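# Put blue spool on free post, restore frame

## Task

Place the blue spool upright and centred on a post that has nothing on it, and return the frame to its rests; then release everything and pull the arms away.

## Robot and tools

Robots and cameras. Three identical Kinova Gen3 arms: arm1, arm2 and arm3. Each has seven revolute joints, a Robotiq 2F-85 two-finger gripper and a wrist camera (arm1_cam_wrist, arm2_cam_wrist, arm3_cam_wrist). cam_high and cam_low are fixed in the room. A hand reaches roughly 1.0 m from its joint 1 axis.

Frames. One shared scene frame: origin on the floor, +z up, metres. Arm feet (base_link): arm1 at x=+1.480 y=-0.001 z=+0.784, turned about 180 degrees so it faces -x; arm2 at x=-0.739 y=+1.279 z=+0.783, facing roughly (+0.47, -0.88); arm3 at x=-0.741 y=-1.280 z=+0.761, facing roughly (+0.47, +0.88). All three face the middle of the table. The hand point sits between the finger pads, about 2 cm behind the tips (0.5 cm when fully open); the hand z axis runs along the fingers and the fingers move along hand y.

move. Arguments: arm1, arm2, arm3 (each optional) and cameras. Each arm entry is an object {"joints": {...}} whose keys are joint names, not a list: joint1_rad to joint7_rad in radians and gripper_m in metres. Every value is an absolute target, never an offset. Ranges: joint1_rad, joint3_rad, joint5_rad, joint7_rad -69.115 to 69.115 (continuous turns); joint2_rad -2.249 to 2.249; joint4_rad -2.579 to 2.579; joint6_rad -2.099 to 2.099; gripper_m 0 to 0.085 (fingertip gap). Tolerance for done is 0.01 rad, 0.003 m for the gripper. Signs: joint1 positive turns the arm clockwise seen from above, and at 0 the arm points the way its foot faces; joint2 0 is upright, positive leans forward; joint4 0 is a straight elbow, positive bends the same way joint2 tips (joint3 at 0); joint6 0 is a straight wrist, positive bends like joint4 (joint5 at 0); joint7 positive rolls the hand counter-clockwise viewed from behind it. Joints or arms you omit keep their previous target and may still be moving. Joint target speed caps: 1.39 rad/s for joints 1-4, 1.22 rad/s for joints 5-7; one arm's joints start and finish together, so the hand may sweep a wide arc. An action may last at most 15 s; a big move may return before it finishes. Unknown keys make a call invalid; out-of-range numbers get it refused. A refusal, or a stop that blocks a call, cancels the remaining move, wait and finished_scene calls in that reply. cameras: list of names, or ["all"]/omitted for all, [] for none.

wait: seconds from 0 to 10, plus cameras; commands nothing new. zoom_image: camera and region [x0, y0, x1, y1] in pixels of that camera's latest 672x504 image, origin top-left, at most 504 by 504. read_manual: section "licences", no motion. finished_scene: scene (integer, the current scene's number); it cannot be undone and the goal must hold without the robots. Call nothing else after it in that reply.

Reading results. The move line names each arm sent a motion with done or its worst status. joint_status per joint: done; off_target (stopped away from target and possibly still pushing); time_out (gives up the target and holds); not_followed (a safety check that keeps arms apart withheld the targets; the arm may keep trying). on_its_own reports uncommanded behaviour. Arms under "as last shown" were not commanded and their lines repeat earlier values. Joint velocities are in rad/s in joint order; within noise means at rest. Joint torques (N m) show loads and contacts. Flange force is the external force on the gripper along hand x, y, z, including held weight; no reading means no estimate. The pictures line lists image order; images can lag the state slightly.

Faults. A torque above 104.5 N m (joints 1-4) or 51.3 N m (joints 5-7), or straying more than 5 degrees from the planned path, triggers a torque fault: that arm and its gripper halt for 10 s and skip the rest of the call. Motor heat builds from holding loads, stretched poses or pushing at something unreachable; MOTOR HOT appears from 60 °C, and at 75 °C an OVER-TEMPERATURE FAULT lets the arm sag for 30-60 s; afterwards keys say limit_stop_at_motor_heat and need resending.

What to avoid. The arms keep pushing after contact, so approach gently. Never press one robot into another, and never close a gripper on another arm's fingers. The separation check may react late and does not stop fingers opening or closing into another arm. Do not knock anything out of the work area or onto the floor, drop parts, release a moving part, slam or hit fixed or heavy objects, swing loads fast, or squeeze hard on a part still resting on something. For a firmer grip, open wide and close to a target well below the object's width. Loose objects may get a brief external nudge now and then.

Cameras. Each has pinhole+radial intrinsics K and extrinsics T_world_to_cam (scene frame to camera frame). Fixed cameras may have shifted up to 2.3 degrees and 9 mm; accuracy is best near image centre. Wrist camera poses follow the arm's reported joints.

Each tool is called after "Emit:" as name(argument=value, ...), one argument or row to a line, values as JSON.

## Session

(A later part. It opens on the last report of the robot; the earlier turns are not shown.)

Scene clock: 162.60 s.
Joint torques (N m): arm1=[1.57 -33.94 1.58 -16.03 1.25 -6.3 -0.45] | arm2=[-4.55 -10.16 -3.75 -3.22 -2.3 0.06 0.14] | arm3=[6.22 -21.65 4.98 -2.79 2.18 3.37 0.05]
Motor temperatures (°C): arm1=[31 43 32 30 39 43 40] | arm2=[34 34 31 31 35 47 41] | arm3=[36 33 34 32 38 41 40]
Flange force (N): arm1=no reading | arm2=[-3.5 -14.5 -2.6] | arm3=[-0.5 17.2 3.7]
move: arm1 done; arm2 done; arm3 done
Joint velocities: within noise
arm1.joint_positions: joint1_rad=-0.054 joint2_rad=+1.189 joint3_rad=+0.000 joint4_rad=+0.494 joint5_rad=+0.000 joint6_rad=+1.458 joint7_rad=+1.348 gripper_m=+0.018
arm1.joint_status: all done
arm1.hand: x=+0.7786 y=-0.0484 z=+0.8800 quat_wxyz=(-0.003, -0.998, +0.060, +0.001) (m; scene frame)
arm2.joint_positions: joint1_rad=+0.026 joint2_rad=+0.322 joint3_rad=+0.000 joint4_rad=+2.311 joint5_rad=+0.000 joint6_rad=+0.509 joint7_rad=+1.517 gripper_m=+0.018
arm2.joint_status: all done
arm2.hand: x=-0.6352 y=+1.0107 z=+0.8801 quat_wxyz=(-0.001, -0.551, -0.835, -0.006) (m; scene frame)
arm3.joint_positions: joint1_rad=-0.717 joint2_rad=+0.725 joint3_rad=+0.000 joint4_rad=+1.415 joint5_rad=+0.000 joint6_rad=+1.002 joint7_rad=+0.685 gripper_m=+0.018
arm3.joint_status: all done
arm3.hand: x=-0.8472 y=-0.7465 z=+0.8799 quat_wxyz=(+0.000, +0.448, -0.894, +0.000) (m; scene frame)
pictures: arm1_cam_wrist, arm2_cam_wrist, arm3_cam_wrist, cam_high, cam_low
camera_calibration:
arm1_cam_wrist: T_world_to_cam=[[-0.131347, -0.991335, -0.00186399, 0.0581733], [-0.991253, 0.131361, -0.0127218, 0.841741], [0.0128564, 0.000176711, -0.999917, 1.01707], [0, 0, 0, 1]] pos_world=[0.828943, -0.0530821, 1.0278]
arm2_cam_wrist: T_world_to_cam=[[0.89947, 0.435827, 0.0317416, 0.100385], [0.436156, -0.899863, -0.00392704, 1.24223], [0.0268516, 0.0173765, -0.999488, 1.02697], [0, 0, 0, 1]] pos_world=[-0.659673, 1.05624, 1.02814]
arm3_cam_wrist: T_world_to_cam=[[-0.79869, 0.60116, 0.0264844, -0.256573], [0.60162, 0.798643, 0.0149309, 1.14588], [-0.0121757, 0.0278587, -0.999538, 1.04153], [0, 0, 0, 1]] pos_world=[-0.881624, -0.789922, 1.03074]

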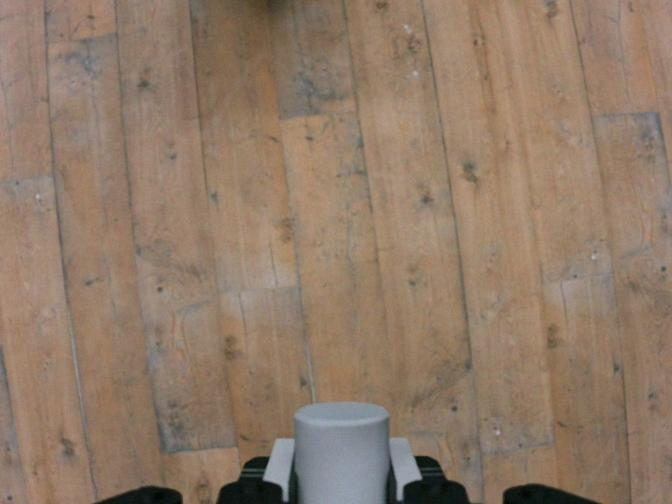

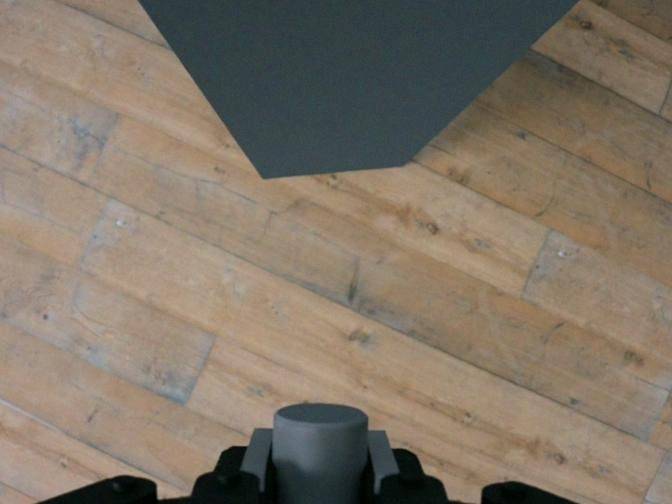

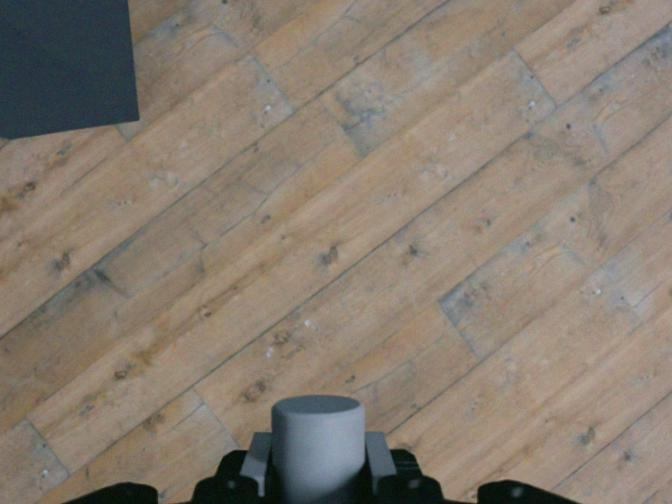

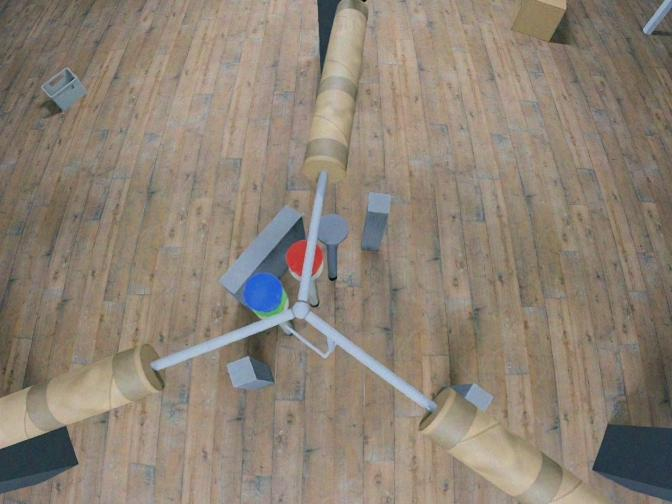

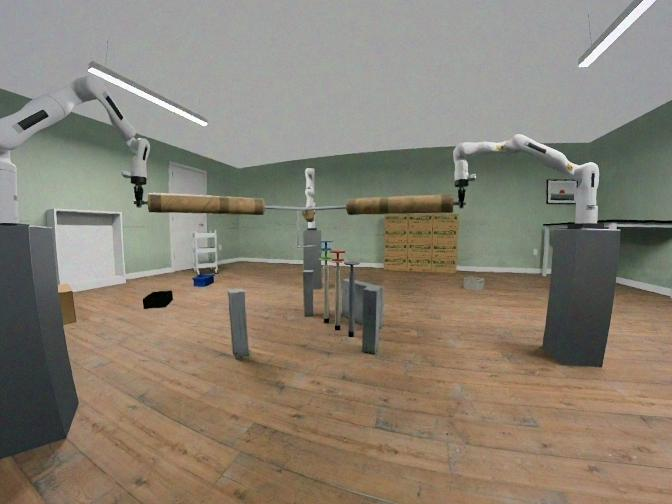

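Emit:
move(
  arm1={"joints":{"joint1_rad":0.0418,"joint2_rad":1.0006,"joint4_rad":0.911,"joint6_rad":1.23,"joint7_rad":1.4436}},
  arm2={"joints":{"joint1_rad":-0.2754,"joint2_rad":0.2708,"joint4_rad":2.4118,"joint6_rad":0.459,"joint7_rad":1.216}},
  arm3={"joints":{"joint1_rad":-0.6073,"joint2_rad":0.8561,"joint4_rad":1.1418,"joint6_rad":1.1437,"joint7_rad":0.795}},
  cameras=["cam_high","cam_low"],
)

Emit:
zoom_image(
  camera="cam_low",
  region=[300, 220, 350, 270],
)

Emit:
zoom_image(
  camera="cam_high",
  region=[220, 250, 340, 350],
)

Scene clock: 182.27 s.
Joint torques (N m): arm1=[0.03 -31.96 0.42 -17.21 0.46 -6.52 -0.22] | arm2=[-3.61 -9.57 -2.49 -6.23 -1.7 -1.78 0.13] | arm3=[7.64 -24.88 5.78 -5.9 2.75 2.09 0.05]
Motor temperatures (°C): arm1=[31 44 32 30 39 43 40] | arm2=[34 34 31 31 35 47 41] | arm3=[36 33 34 32 38 41 40]
Flange force (N): arm1=[14.1 -1.0 2.8] | arm2=[-1.3 -12.9 -3.9] | arm3=[1.9 14.8 3.7]
move: arm1 done; arm2 done; arm3 done
TORQUE WARNING: arm1's joint6_rad reached its warning level (29.4 N m). A warning alone does not stop the arm.
Joint velocities: within noise
arm1.joint_positions: joint1_rad=+0.042 joint2_rad=+1.001 joint3_rad=+0.000 joint4_rad=+0.911 joint5_rad=+0.000 joint6_rad=+1.230 joint7_rad=+1.444 gripper_m=+0.018
arm1.joint_status: all done
arm1.hand: x=+0.8295 y=+0.0195 z=+0.8801 quat_wxyz=(-0.003, -0.998, +0.060, +0.001) (m; scene frame)
arm2.joint_positions: joint1_rad=-0.275 joint2_rad=+0.271 joint3_rad=+0.000 joint4_rad=+2.412 joint5_rad=+0.000 joint6_rad=+0.459 joint7_rad=+1.216 gripper_m=+0.018
arm2.joint_status: all done
arm2.hand: x=-0.5843 y=+1.0787 z=+0.8801 quat_wxyz=(-0.001, -0.551, -0.835, -0.006) (m; scene frame)
arm3.joint_positions: joint1_rad=-0.607 joint2_rad=+0.856 joint3_rad=+0.000 joint4_rad=+1.142 joint5_rad=+0.000 joint6_rad=+1.144 joint7_rad=+0.795 gripper_m=+0.018
arm3.joint_status: all done
arm3.hand: x=-0.7960 y=-0.6785 z=+0.8800 quat_wxyz=(+0.000, +0.447, -0.894, +0.000) (m; scene frame)
pictures: cam_high, cam_low

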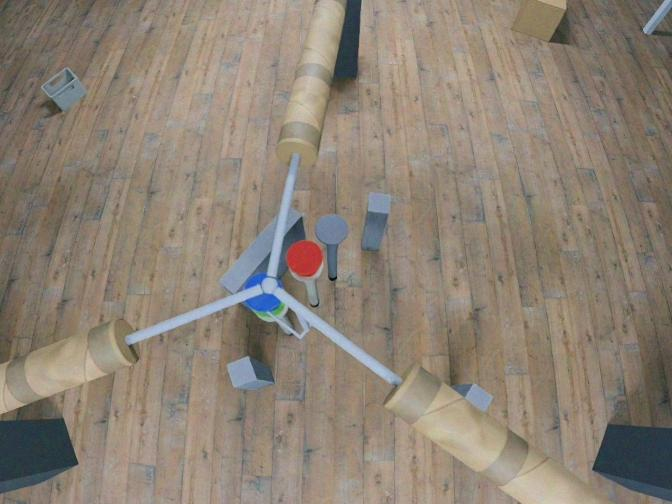

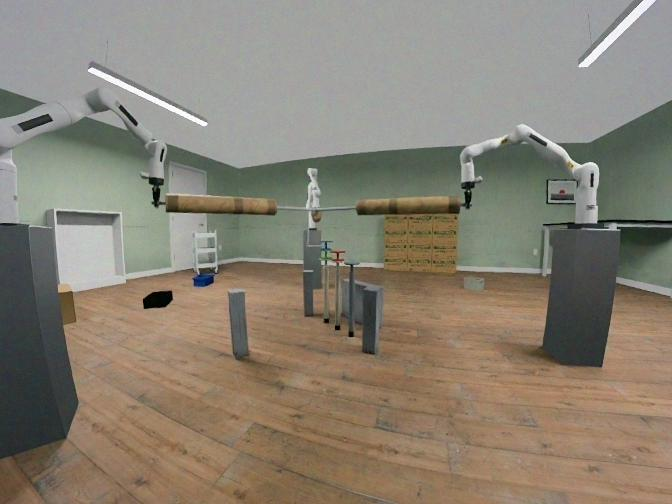

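Scaled by 10.080 from the camera's 672x504 image, which has a finer 960x720 frame.

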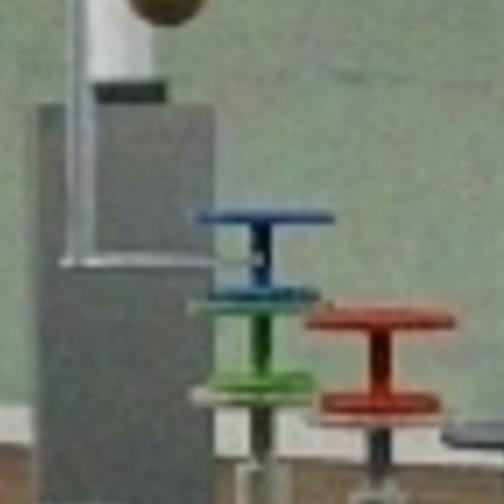

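Scaled by 4.200 from the camera's 672x504 image, which has a finer 960x720 frame.

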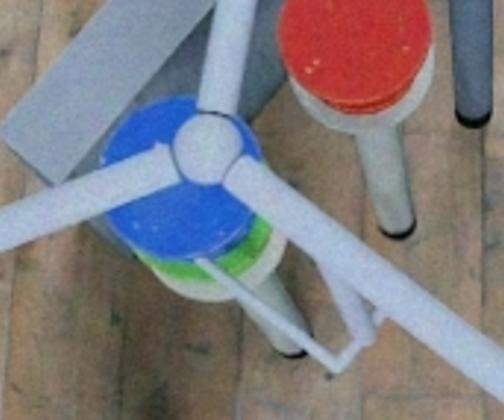

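Emit:
move(
  arm1={"joints":{"joint1_rad":0.1539,"joint2_rad":0.886,"joint4_rad":1.1595,"joint6_rad":1.0961,"joint7_rad":1.5557}},
  arm2={"joints":{"joint1_rad":-0.62,"joint2_rad":0.2618,"joint4_rad":2.4365,"joint6_rad":0.4433,"joint7_rad":0.8714}},
  arm3={"joints":{"joint1_rad":-0.5181,"joint2_rad":1.0384,"joint4_rad":0.7508,"joint6_rad":1.3524,"joint7_rad":0.8842}},
  cameras=["cam_high","cam_low"],
)

Emit:
zoom_image(
  camera="cam_low",
  region=[300, 220, 350, 270],
)

Emit:
zoom_image(
  camera="cam_high",
  region=[220, 230, 340, 350],
)

Scene clock: 192.93 s.
Joint torques (N m): arm1=[0.09 -29.6 0.37 -16.21 0.39 -5.61 -0.21] | arm2=[-1.46 -10.37 0.05 -9.99 -0.35 -3.86 0.11] | arm3=[6.89 -28.93 4.37 -9.61 2.37 -0.09 0.08]
Motor temperatures (°C): arm1=[31 44 32 30 39 43 40] | arm2=[34 34 31 31 35 47 41] | arm3=[36 33 34 32 38 41 40]
Flange force (N): arm1=[12.6 0.6 3.2] | arm2=[5.1 -9.2 -4.6] | arm3=[3.7 9.6 3.3]
move: arm1 done; arm2 done; arm3 done
Joint velocities: within noise
arm1.joint_positions: joint1_rad=+0.154 joint2_rad=+0.886 joint3_rad=+0.000 joint4_rad=+1.160 joint5_rad=+0.000 joint6_rad=+1.096 joint7_rad=+1.556 gripper_m=+0.018
arm1.joint_status: all done
arm1.hand: x=+0.8806 y=+0.0875 z=+0.8800 quat_wxyz=(-0.003, -0.998, +0.060, +0.000) (m; scene frame)
arm2.joint_positions: joint1_rad=-0.620 joint2_rad=+0.262 joint3_rad=+0.000 joint4_rad=+2.436 joint5_rad=+0.000 joint6_rad=+0.443 joint7_rad=+0.871 gripper_m=+0.018
arm2.joint_status: all done
arm2.hand: x=-0.5331 y=+1.1466 z=+0.8800 quat_wxyz=(-0.001, -0.551, -0.835, -0.006) (m; scene frame)
arm3.joint_positions: joint1_rad=-0.518 joint2_rad=+1.038 joint3_rad=+0.000 joint4_rad=+0.751 joint5_rad=+0.000 joint6_rad=+1.352 joint7_rad=+0.884 gripper_m=+0.018
arm3.joint_status: all done
arm3.hand: x=-0.7453 y=-0.6105 z=+0.8799 quat_wxyz=(+0.000, +0.448, -0.894, +0.000) (m; scene frame)
pictures: cam_high, cam_low

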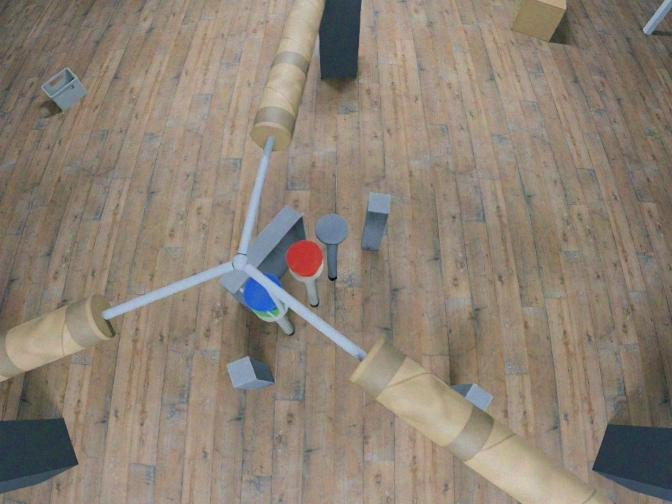

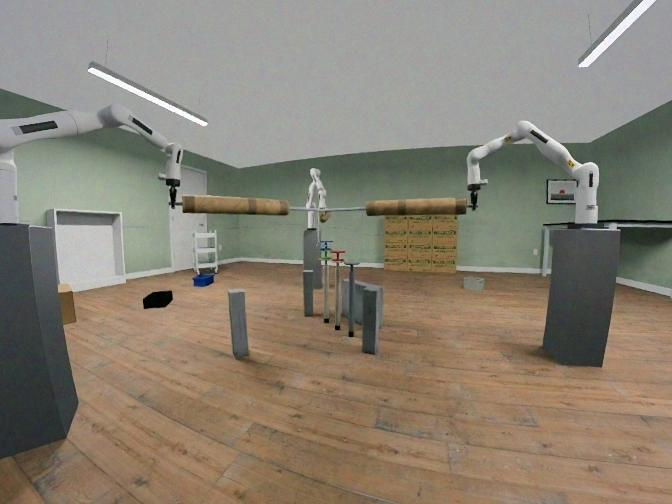

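Scaled by 10.080 from the camera's 672x504 image, which has a finer 960x720 frame.

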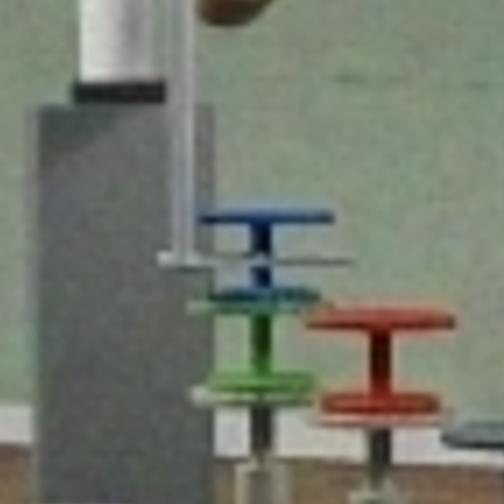

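Scaled by 4.200 from the camera's 672x504 image, which has a finer 960x720 frame.

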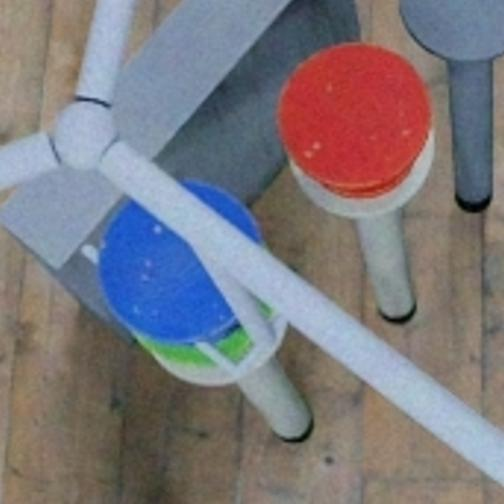

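Emit:
move(
  arm1={"joints":{"joint2_rad":0.8152,"joint4_rad":1.0664,"joint6_rad":1.26}},
  arm2={"joints":{"joint2_rad":0.0637,"joint4_rad":2.3165,"joint6_rad":0.7614}},
  arm3={"joints":{"joint2_rad":1.0052,"joint4_rad":0.5975,"joint6_rad":1.5389}},
  cameras=["cam_high","cam_low"],
)

Emit:
zoom_image(
  camera="cam_low",
  region=[290, 200, 370, 280],
)

Scene clock: 209.33 s.
Joint torques (N m): arm1=[0.47 -28.35 0.58 -16.36 0.54 -5.83 -0.29] | arm2=[0.7 -8.58 2.23 -14.5 1.6 -5.12 0.08] | arm3=[7.63 -29.92 4.68 -13.18 2.92 -3.02 0.08]
Motor temperatures (°C): arm1=[31 45 32 31 39 44 40] | arm2=[34 33 31 31 35 47 41] | arm3=[36 34 34 33 38 41 40]
Flange force (N): arm1=[12.6 1.1 2.9] | arm2=[17.1 -4.7 -2.7] | arm3=[12.8 4.1 3.6]
move: arm1 done; arm2 done; arm3 done
Joint velocities: within noise
arm1.joint_positions: joint1_rad=+0.154 joint2_rad=+0.815 joint3_rad=+0.000 joint4_rad=+1.066 joint5_rad=+0.000 joint6_rad=+1.260 joint7_rad=+1.556 gripper_m=+0.018
arm1.joint_status: all done
arm1.hand: x=+0.8806 y=+0.0880 z=+0.9500 quat_wxyz=(-0.003, -0.998, +0.060, +0.000) (m; scene frame)
arm2.joint_positions: joint1_rad=-0.620 joint2_rad=+0.064 joint3_rad=+0.000 joint4_rad=+2.316 joint5_rad=+0.000 joint6_rad=+0.761 joint7_rad=+0.871 gripper_m=+0.018
arm2.joint_status: all done
arm2.hand: x=-0.5338 y=+1.1460 z=+0.9499 quat_wxyz=(-0.001, -0.551, -0.835, -0.006) (m; scene frame)
arm3.joint_positions: joint1_rad=-0.518 joint2_rad=+1.005 joint3_rad=+0.000 joint4_rad=+0.597 joint5_rad=+0.000 joint6_rad=+1.539 joint7_rad=+0.884 gripper_m=+0.018
arm3.joint_status: all done
arm3.hand: x=-0.7452 y=-0.6105 z=+0.9499 quat_wxyz=(+0.000, +0.447, -0.894, +0.000) (m; scene frame)
pictures: cam_high, cam_low

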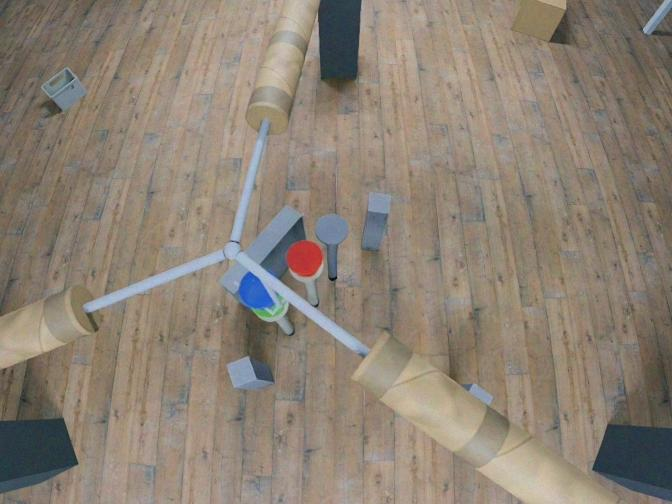

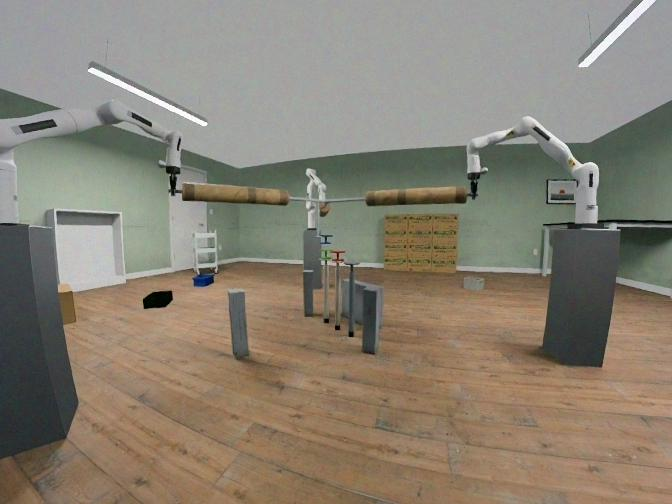

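Scaled by 6.300 from the camera's 672x504 image, which has a finer 960x720 frame.

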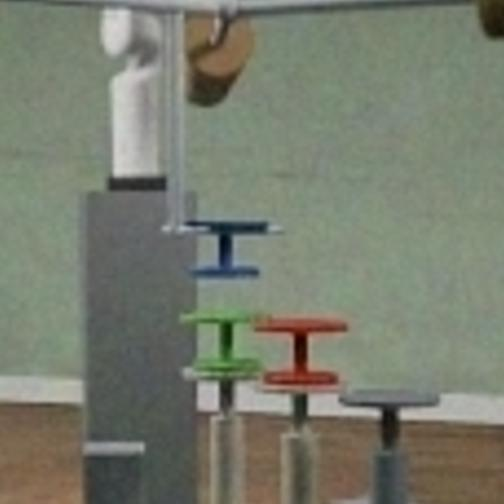

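Emit:
move(
  arm1={"joints":{"joint1_rad":0.0507,"joint2_rad":0.607,"joint4_rad":1.474,"joint6_rad":1.0606,"joint7_rad":1.4525}},
  arm2={"joints":{"joint1_rad":-0.5731,"joint2_rad":0.2827,"joint4_rad":2.0281,"joint6_rad":0.8308,"joint7_rad":0.9183}},
  arm3={"joints":{"joint1_rad":-0.3827,"joint2_rad":0.8161,"joint4_rad":0.9882,"joint6_rad":1.3373,"joint7_rad":1.0196}},
  cameras=[],
)

Emit:
move(
  arm1={"joints":{"joint1_rad":-0.0942,"joint2_rad":0.4391,"joint4_rad":1.7769,"joint6_rad":0.9256,"joint7_rad":1.3076}},
  arm2={"joints":{"joint1_rad":-0.546,"joint2_rad":0.4882,"joint4_rad":1.6914,"joint6_rad":0.962,"joint7_rad":0.9454}},
  arm3={"joints":{"joint1_rad":-0.2223,"joint2_rad":0.7056,"joint4_rad":1.2049,"joint6_rad":1.2311,"joint7_rad":1.18}},
  cameras=[],
)

Emit:
move(
  arm1={"joints":{"joint1_rad":-0.3012,"joint2_rad":0.4518,"joint4_rad":2.1055,"joint6_rad":0.5843,"joint7_rad":1.1006}},
  arm2={"joints":{"joint1_rad":-0.5272,"joint2_rad":0.7982,"joint4_rad":1.3715,"joint6_rad":0.9719,"joint7_rad":0.9642}},
  arm3={"joints":{"joint1_rad":-0.0402,"joint2_rad":0.7313,"joint4_rad":1.421,"joint6_rad":0.9893,"joint7_rad":1.3621}},
  cameras=["cam_high","cam_low"],
)

Emit:
zoom_image(
  camera="cam_low",
  region=[320, 220, 380, 280],
)

Emit:
zoom_image(
  camera="cam_high",
  region=[270, 170, 390, 290],
)

Scene clock: 222.73 s.
Joint torques (N m): arm1=[1.73 -24.38 1.86 -17.23 1.41 -6.35 -0.22] | arm2=[-1.14 -13.72 0.4 -14.14 -0.29 -4.75 0.02] | arm3=[6.46 -26.56 4.55 -10.85 2.4 -0.89 0]
Motor temperatures (°C): arm1=[31 45 32 31 39 44 40] | arm2=[34 33 31 31 35 47 41] | arm3=[36 34 34 33 38 41 40]
Flange force (N): arm1=[15.4 2.3 3.0] | arm2=[10.3 -9.3 -1.1] | arm3=[6.0 8.1 3.9]
move: arm1 done; arm2 done; arm3 done
TORQUE WARNING: arm2's joint4_rad reached its warning level (56.7 N m). A warning alone does not stop the arm.
TORQUE WARNING: arm1's joint6_rad reached its warning level (29.4 N m). A warning alone does not stop the arm.
Joint velocities: within noise
arm1.joint_positions: joint1_rad=+0.051 joint2_rad=+0.607 joint3_rad=+0.000 joint4_rad=+1.474 joint5_rad=+0.000 joint6_rad=+1.060 joint7_rad=+1.452 gripper_m=+0.018
arm1.joint_status: all done
arm1.hand: x=+0.9659 y=+0.0256 z=+0.9500 quat_wxyz=(-0.003, -0.998, +0.060, +0.001) (m; scene frame)
arm2.joint_positions: joint1_rad=-0.573 joint2_rad=+0.283 joint3_rad=+0.000 joint4_rad=+2.028 joint5_rad=+0.000 joint6_rad=+0.831 joint7_rad=+0.918 gripper_m=+0.018
arm2.joint_status: all done
arm2.hand: x=-0.4480 y=+1.0844 z=+0.9499 quat_wxyz=(-0.001, -0.551, -0.835, -0.006) (m; scene frame)
arm3.joint_positions: joint1_rad=-0.383 joint2_rad=+0.816 joint3_rad=+0.000 joint4_rad=+0.988 joint5_rad=+0.000 joint6_rad=+1.337 joint7_rad=+1.020 gripper_m=+0.018
arm3.joint_status: all done
arm3.hand: x=-0.6599 y=-0.6728 z=+0.9500 quat_wxyz=(+0.000, +0.447, -0.894, +0.000) (m; scene frame)
pictures: none
No camera images: "cameras" was empty.

Scene clock: 224.23 s.
Joint torques (N m): arm1=[2.35 -20.45 2.51 -17.05 1.86 -6.24 -0.18] | arm2=[-1.64 -18.72 0.03 -14.07 -0.57 -4.37 -0.07] | arm3=[6.17 -24.48 4.71 -10.98 2.48 -1.21 -0.08]
Motor temperatures (°C): arm1=[31 45 32 31 39 44 40] | arm2=[34 33 31 31 35 47 41] | arm3=[36 34 34 33 38 41 40]
Flange force (N): arm1=[16.5 2.1 3.3] | arm2=[8.5 -9.2 0.3] | arm3=[5.8 8.6 3.8]
move: arm1 done; arm2 done; arm3 done
Joint velocities: within noise
arm1.joint_positions: joint1_rad=-0.094 joint2_rad=+0.439 joint3_rad=+0.000 joint4_rad=+1.777 joint5_rad=+0.000 joint6_rad=+0.925 joint7_rad=+1.308 gripper_m=+0.018
arm1.joint_status: all done
arm1.hand: x=+1.0511 y=-0.0370 z=+0.9499 quat_wxyz=(-0.003, -0.998, +0.059, +0.000) (m; scene frame)
arm2.joint_positions: joint1_rad=-0.546 joint2_rad=+0.488 joint3_rad=+0.000 joint4_rad=+1.691 joint5_rad=+0.000 joint6_rad=+0.962 joint7_rad=+0.945 gripper_m=+0.018
arm2.joint_status: all done
arm2.hand: x=-0.3628 y=+1.0223 z=+0.9498 quat_wxyz=(-0.001, -0.551, -0.835, -0.006) (m; scene frame)
arm3.joint_positions: joint1_rad=-0.222 joint2_rad=+0.706 joint3_rad=+0.000 joint4_rad=+1.205 joint5_rad=+0.000 joint6_rad=+1.231 joint7_rad=+1.180 gripper_m=+0.018
arm3.joint_status: all done
arm3.hand: x=-0.5746 y=-0.7353 z=+0.9501 quat_wxyz=(+0.000, +0.447, -0.894, +0.000) (m; scene frame)
pictures: none
No camera images: "cameras" was empty.

Scene clock: 225.73 s.
Joint torques (N m): arm1=[3.29 -19.41 3.91 -15.57 2.07 -6.1 -0.17] | arm2=[-1.54 -25.24 0.49 -14.3 -0.46 -4.52 -0.01] | arm3=[5.62 -24.67 4.63 -11.88 2.05 -2.25 0.01]
Motor temperatures (°C): arm1=[31 45 32 31 39 44 40] | arm2=[34 33 31 31 35 47 41] | arm3=[36 35 34 33 38 41 40]
Flange force (N): arm1=[18.1 2.5 3.7] | arm2=[8.7 -8.3 0.8] | arm3=[8.0 8.6 4.2]
move: arm1 done; arm2 done; arm3 done
TORQUE WARNING: arm1's joint4_rad reached its warning level (56.7 N m). A warning alone does not stop the arm.
Joint velocities: within noise
arm1.joint_positions: joint1_rad=-0.301 joint2_rad=+0.452 joint3_rad=+0.000 joint4_rad=+2.105 joint5_rad=+0.000 joint6_rad=+0.584 joint7_rad=+1.101 gripper_m=+0.018
arm1.joint_status: all done
arm1.hand: x=+1.1362 y=-0.0997 z=+0.8747 quat_wxyz=(-0.003, -0.998, +0.060, +0.001) (m; scene frame)
arm2.joint_positions: joint1_rad=-0.527 joint2_rad=+0.798 joint3_rad=+0.000 joint4_rad=+1.371 joint5_rad=+0.000 joint6_rad=+0.972 joint7_rad=+0.964 gripper_m=+0.018
arm2.joint_status: all done
arm2.hand: x=-0.2774 y=+0.9597 z=+0.8747 quat_wxyz=(-0.001, -0.551, -0.835, -0.006) (m; scene frame)
arm3.joint_positions: joint1_rad=-0.040 joint2_rad=+0.731 joint3_rad=+0.000 joint4_rad=+1.421 joint5_rad=+0.000 joint6_rad=+0.989 joint7_rad=+1.362 gripper_m=+0.018
arm3.joint_status: all done
arm3.hand: x=-0.4893 y=-0.7976 z=+0.8752 quat_wxyz=(+0.000, +0.447, -0.894, +0.000) (m; scene frame)
pictures: cam_high, cam_low

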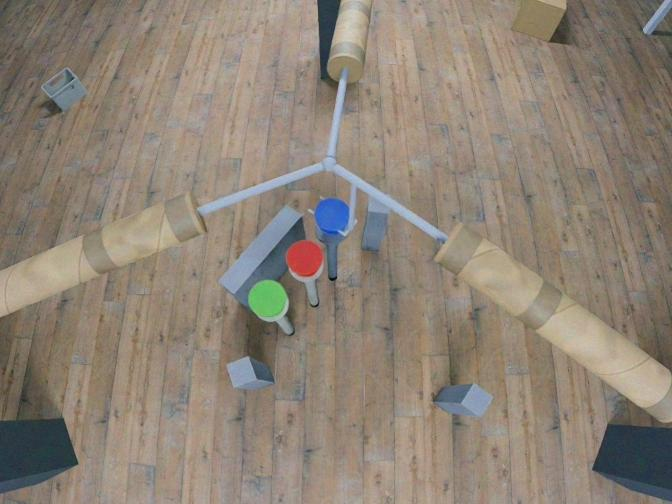

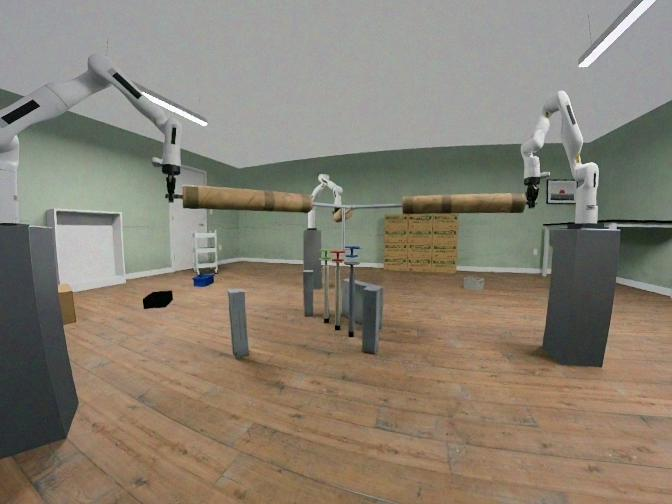

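Scaled by 8.400 from the camera's 672x504 image, which has a finer 960x720 frame.

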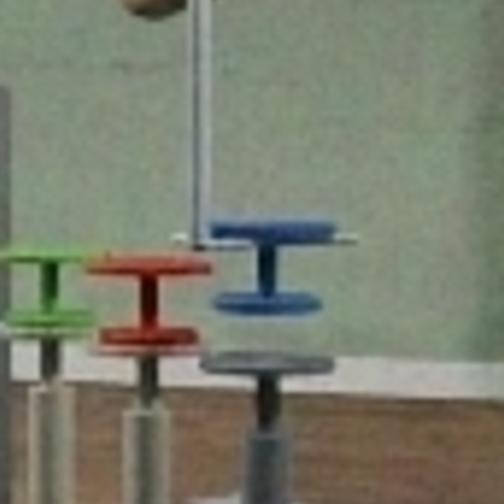

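Scaled by 4.200 from the camera's 672x504 image, which has a finer 960x720 frame.

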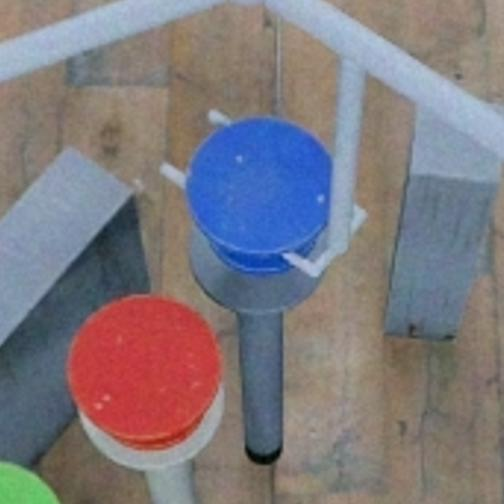

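Emit:
move(
  arm1={"joints":{"joint1_rad":-0.3103,"joint2_rad":0.5194,"joint4_rad":2.1428,"joint6_rad":0.4794,"joint7_rad":1.0915}},
  arm2={"joints":{"joint1_rad":-0.5268,"joint2_rad":0.8495,"joint4_rad":1.3758,"joint6_rad":0.9163,"joint7_rad":0.9646}},
  arm3={"joints":{"joint1_rad":-0.0319,"joint2_rad":0.7734,"joint4_rad":1.4493,"joint6_rad":0.9189,"joint7_rad":1.3704}},
  cameras=["cam_low","cam_high"],
)

Emit:
zoom_image(
  camera="cam_low",
  region=[320, 220, 380, 280],
)

Emit:
zoom_image(
  camera="cam_high",
  region=[270, 170, 390, 290],
)

Scene clock: 242.90 s.
Joint torques (N m): arm1=[2.44 -19.93 3.04 -13.83 1.45 -5.36 -0.18] | arm2=[-0.49 -25.61 1.46 -13.06 -0.05 -3.88 -0.02] | arm3=[5.1 -25.46 4.29 -12.48 1.63 -2.87 -0.01]
Motor temperatures (°C): arm1=[31 45 32 31 39 44 40] | arm2=[34 34 31 31 35 47 41] | arm3=[36 35 34 33 38 41 40]
Flange force (N): arm1=[15.6 1.1 4.5] | arm2=[7.6 -5.5 0.8] | arm3=[9.4 7.4 4.1]
move: arm1 done; arm2 done; arm3 done
Joint velocities: within noise
arm1.joint_positions: joint1_rad=-0.310 joint2_rad=+0.519 joint3_rad=+0.000 joint4_rad=+2.143 joint5_rad=+0.000 joint6_rad=+0.479 joint7_rad=+1.091 gripper_m=+0.018
arm1.joint_status: all done
arm1.hand: x=+1.1402 y=-0.1018 z=+0.8447 quat_wxyz=(-0.003, -0.998, +0.060, +0.000) (m; scene frame)
arm2.joint_positions: joint1_rad=-0.527 joint2_rad=+0.850 joint3_rad=+0.000 joint4_rad=+1.376 joint5_rad=+0.000 joint6_rad=+0.916 joint7_rad=+0.965 gripper_m=+0.018
arm2.joint_status: all done
arm2.hand: x=-0.2735 y=+0.9574 z=+0.8447 quat_wxyz=(-0.001, -0.551, -0.835, -0.006) (m; scene frame)
arm3.joint_positions: joint1_rad=-0.032 joint2_rad=+0.773 joint3_rad=+0.000 joint4_rad=+1.449 joint5_rad=+0.000 joint6_rad=+0.919 joint7_rad=+1.370 gripper_m=+0.018
arm3.joint_status: all done
arm3.hand: x=-0.4854 y=-0.7996 z=+0.8450 quat_wxyz=(+0.000, +0.447, -0.894, +0.000) (m; scene frame)
pictures: cam_high, cam_low

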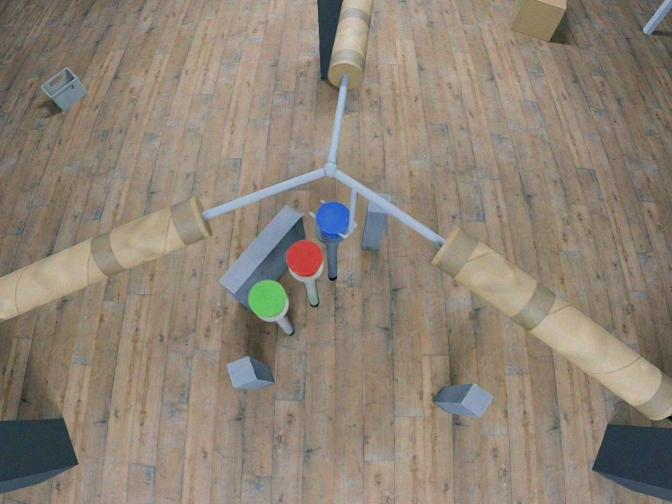

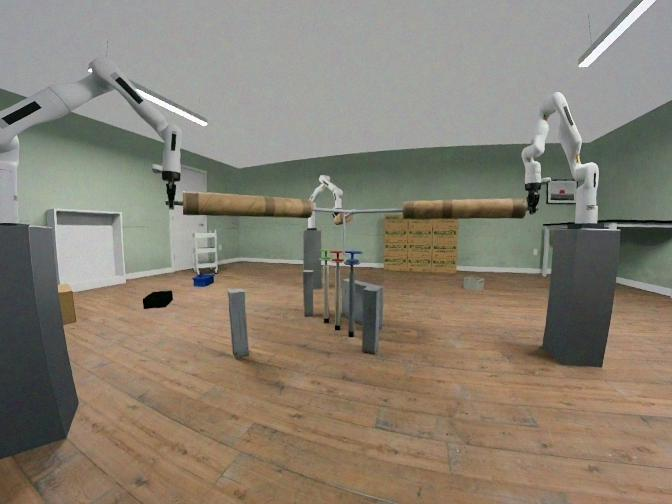

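Scaled by 8.400 from the camera's 672x504 image, which has a finer 960x720 frame.

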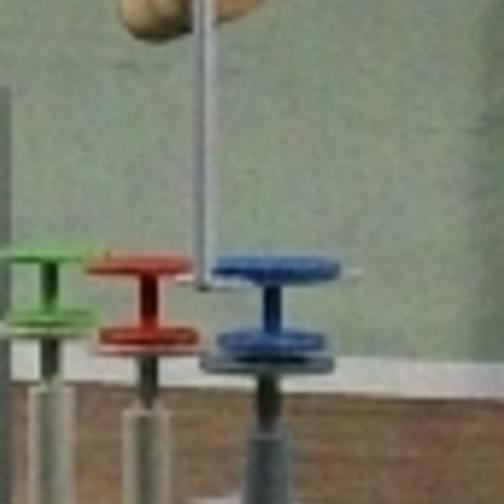

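Scaled by 4.200 from the camera's 672x504 image, which has a finer 960x720 frame.

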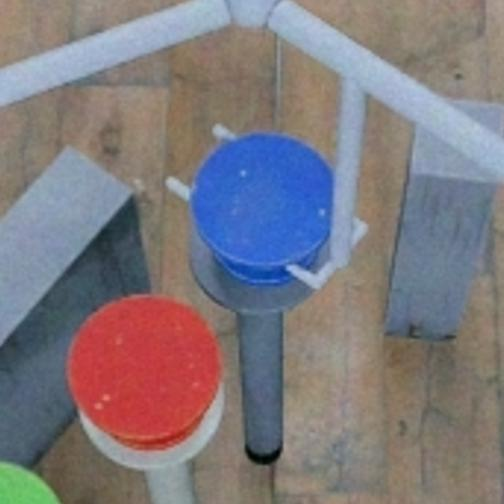

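Emit:
move(
  arm1={"joints":{"joint2_rad":0.5527,"joint4_rad":2.1514,"joint6_rad":0.4374}},
  arm2={"joints":{"joint2_rad":0.8692,"joint4_rad":1.3831,"joint6_rad":0.8893}},
  arm3={"joints":{"joint2_rad":0.7928,"joint4_rad":1.4588,"joint6_rad":0.89}},
  cameras=[],
)

Emit:
move(
  arm1={"joints":{"joint2_rad":0.5888,"joint4_rad":2.1608,"joint6_rad":0.392}},
  arm2={"joints":{"joint2_rad":0.8905,"joint4_rad":1.3911,"joint6_rad":0.86}},
  arm3={"joints":{"joint2_rad":0.8139,"joint4_rad":1.469,"joint6_rad":0.8587}},
  cameras=["cam_low","cam_high"],
)

Emit:
zoom_image(
  camera="cam_low",
  region=[320, 220, 380, 280],
)

Emit:
zoom_image(
  camera="cam_high",
  region=[270, 170, 390, 290],
)

Scene clock: 253.53 s.
Joint torques (N m): arm1=[2.7 -21.11 3.56 -15.7 1.51 -6.56 -0.12] | arm2=[-1.17 -25.87 0.8 -13.35 -0.31 -4.14 0] | arm3=[6.33 -25.69 5.53 -12.92 2.2 -3.14 0.02]
Motor temperatures (°C): arm1=[31 44 32 31 39 44 40] | arm2=[34 34 31 31 35 47 41] | arm3=[36 35 34 33 38 41 40]
Flange force (N): arm1=[19.4 0.5 4.1] | arm2=[7.7 -7.0 0.5] | arm3=[11.5 9.4 3.9]
move: arm1 done; arm2 done; arm3 done
Joint velocities: within noise
arm1.joint_positions: joint1_rad=-0.310 joint2_rad=+0.553 joint3_rad=+0.000 joint4_rad=+2.151 joint5_rad=+0.000 joint6_rad=+0.437 joint7_rad=+1.091 gripper_m=+0.018
arm1.joint_status: all done
arm1.hand: x=+1.1400 y=-0.1019 z=+0.8317 quat_wxyz=(-0.003, -0.998, +0.060, +0.000) (m; scene frame)
arm2.joint_positions: joint1_rad=-0.527 joint2_rad=+0.869 joint3_rad=+0.000 joint4_rad=+1.383 joint5_rad=+0.000 joint6_rad=+0.889 joint7_rad=+0.965 gripper_m=+0.018
arm2.joint_status: all done
arm2.hand: x=-0.2732 y=+0.9574 z=+0.8318 quat_wxyz=(-0.001, -0.551, -0.835, -0.006) (m; scene frame)
arm3.joint_positions: joint1_rad=-0.032 joint2_rad=+0.793 joint3_rad=+0.000 joint4_rad=+1.459 joint5_rad=+0.000 joint6_rad=+0.890 joint7_rad=+1.370 gripper_m=+0.018
arm3.joint_status: all done
arm3.hand: x=-0.4853 y=-0.7994 z=+0.8321 quat_wxyz=(+0.000, +0.448, -0.894, +0.000) (m; scene frame)
pictures: none
No camera images: "cameras" was empty.

Scene clock: 254.27 s.
Joint torques (N m): arm1=[1.84 -20.63 2.5 -13.08 0.98 -5.34 -0.18] | arm2=[-1.38 -25.28 0.61 -11.37 -0.46 -3.04 0.02] | arm3=[5.82 -25.55 5 -11.68 1.82 -2.58 -0.05]
Motor temperatures (°C): arm1=[31 44 32 31 39 44 40] | arm2=[34 34 31 31 35 47 41] | arm3=[36 35 34 33 38 41 40]
Flange force (N): arm1=[14.9 -0.2 4.2] | arm2=[4.3 -5.2 0.5] | arm3=[8.8 8.8 3.9]
move: arm1 done; arm2 done; arm3 done
Joint velocities: within noise
arm1.joint_positions: joint1_rad=-0.310 joint2_rad=+0.589 joint3_rad=+0.000 joint4_rad=+2.161 joint5_rad=+0.000 joint6_rad=+0.392 joint7_rad=+1.091 gripper_m=+0.018
arm1.joint_status: all done
arm1.hand: x=+1.1403 y=-0.1019 z=+0.8177 quat_wxyz=(-0.003, -0.998, +0.060, +0.000) (m; scene frame)
arm2.joint_positions: joint1_rad=-0.527 joint2_rad=+0.891 joint3_rad=+0.000 joint4_rad=+1.391 joint5_rad=+0.000 joint6_rad=+0.860 joint7_rad=+0.965 gripper_m=+0.018
arm2.joint_status: all done
arm2.hand: x=-0.2733 y=+0.9577 z=+0.8178 quat_wxyz=(-0.001, -0.551, -0.835, -0.006) (m; scene frame)
arm3.joint_positions: joint1_rad=-0.032 joint2_rad=+0.814 joint3_rad=+0.000 joint4_rad=+1.469 joint5_rad=+0.000 joint6_rad=+0.859 joint7_rad=+1.370 gripper_m=+0.018
arm3.joint_status: all done
arm3.hand: x=-0.4854 y=-0.7996 z=+0.8182 quat_wxyz=(+0.000, +0.447, -0.894, +0.000) (m; scene frame)
pictures: cam_high, cam_low

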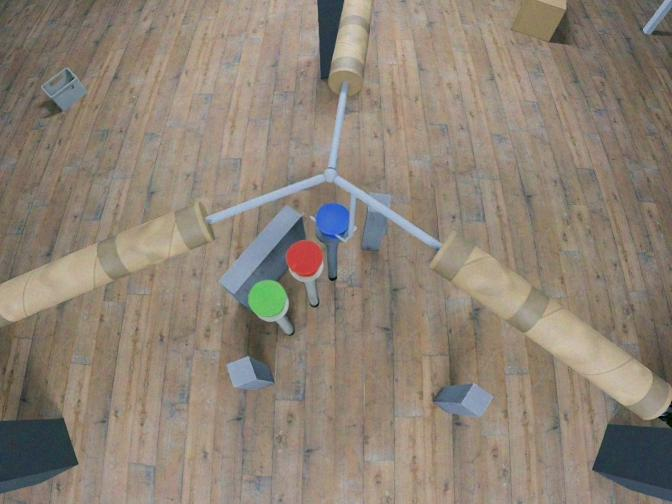

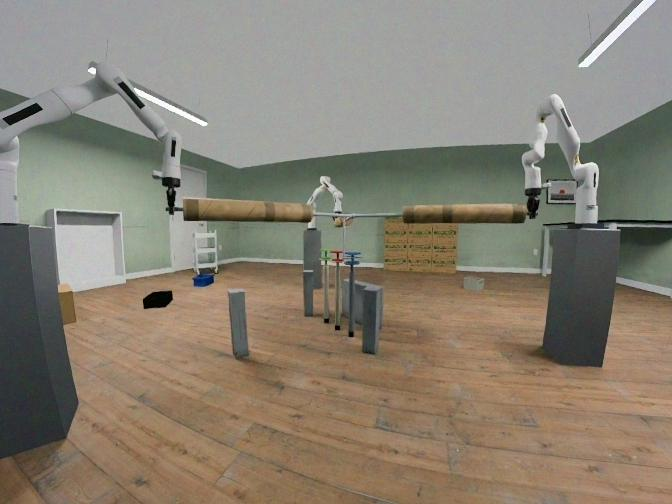

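Scaled by 8.400 from the camera's 672x504 image, which has a finer 960x720 frame.

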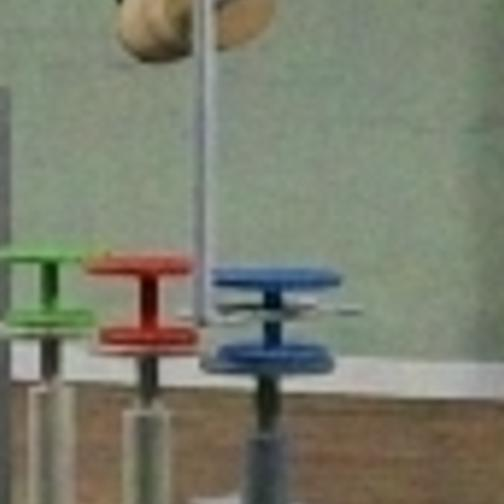

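Scaled by 4.200 from the camera's 672x504 image, which has a finer 960x720 frame.

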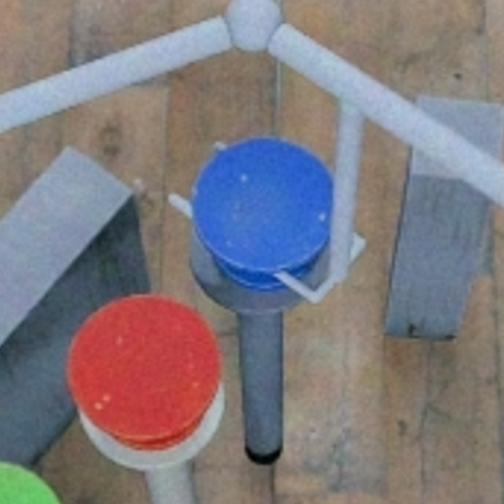

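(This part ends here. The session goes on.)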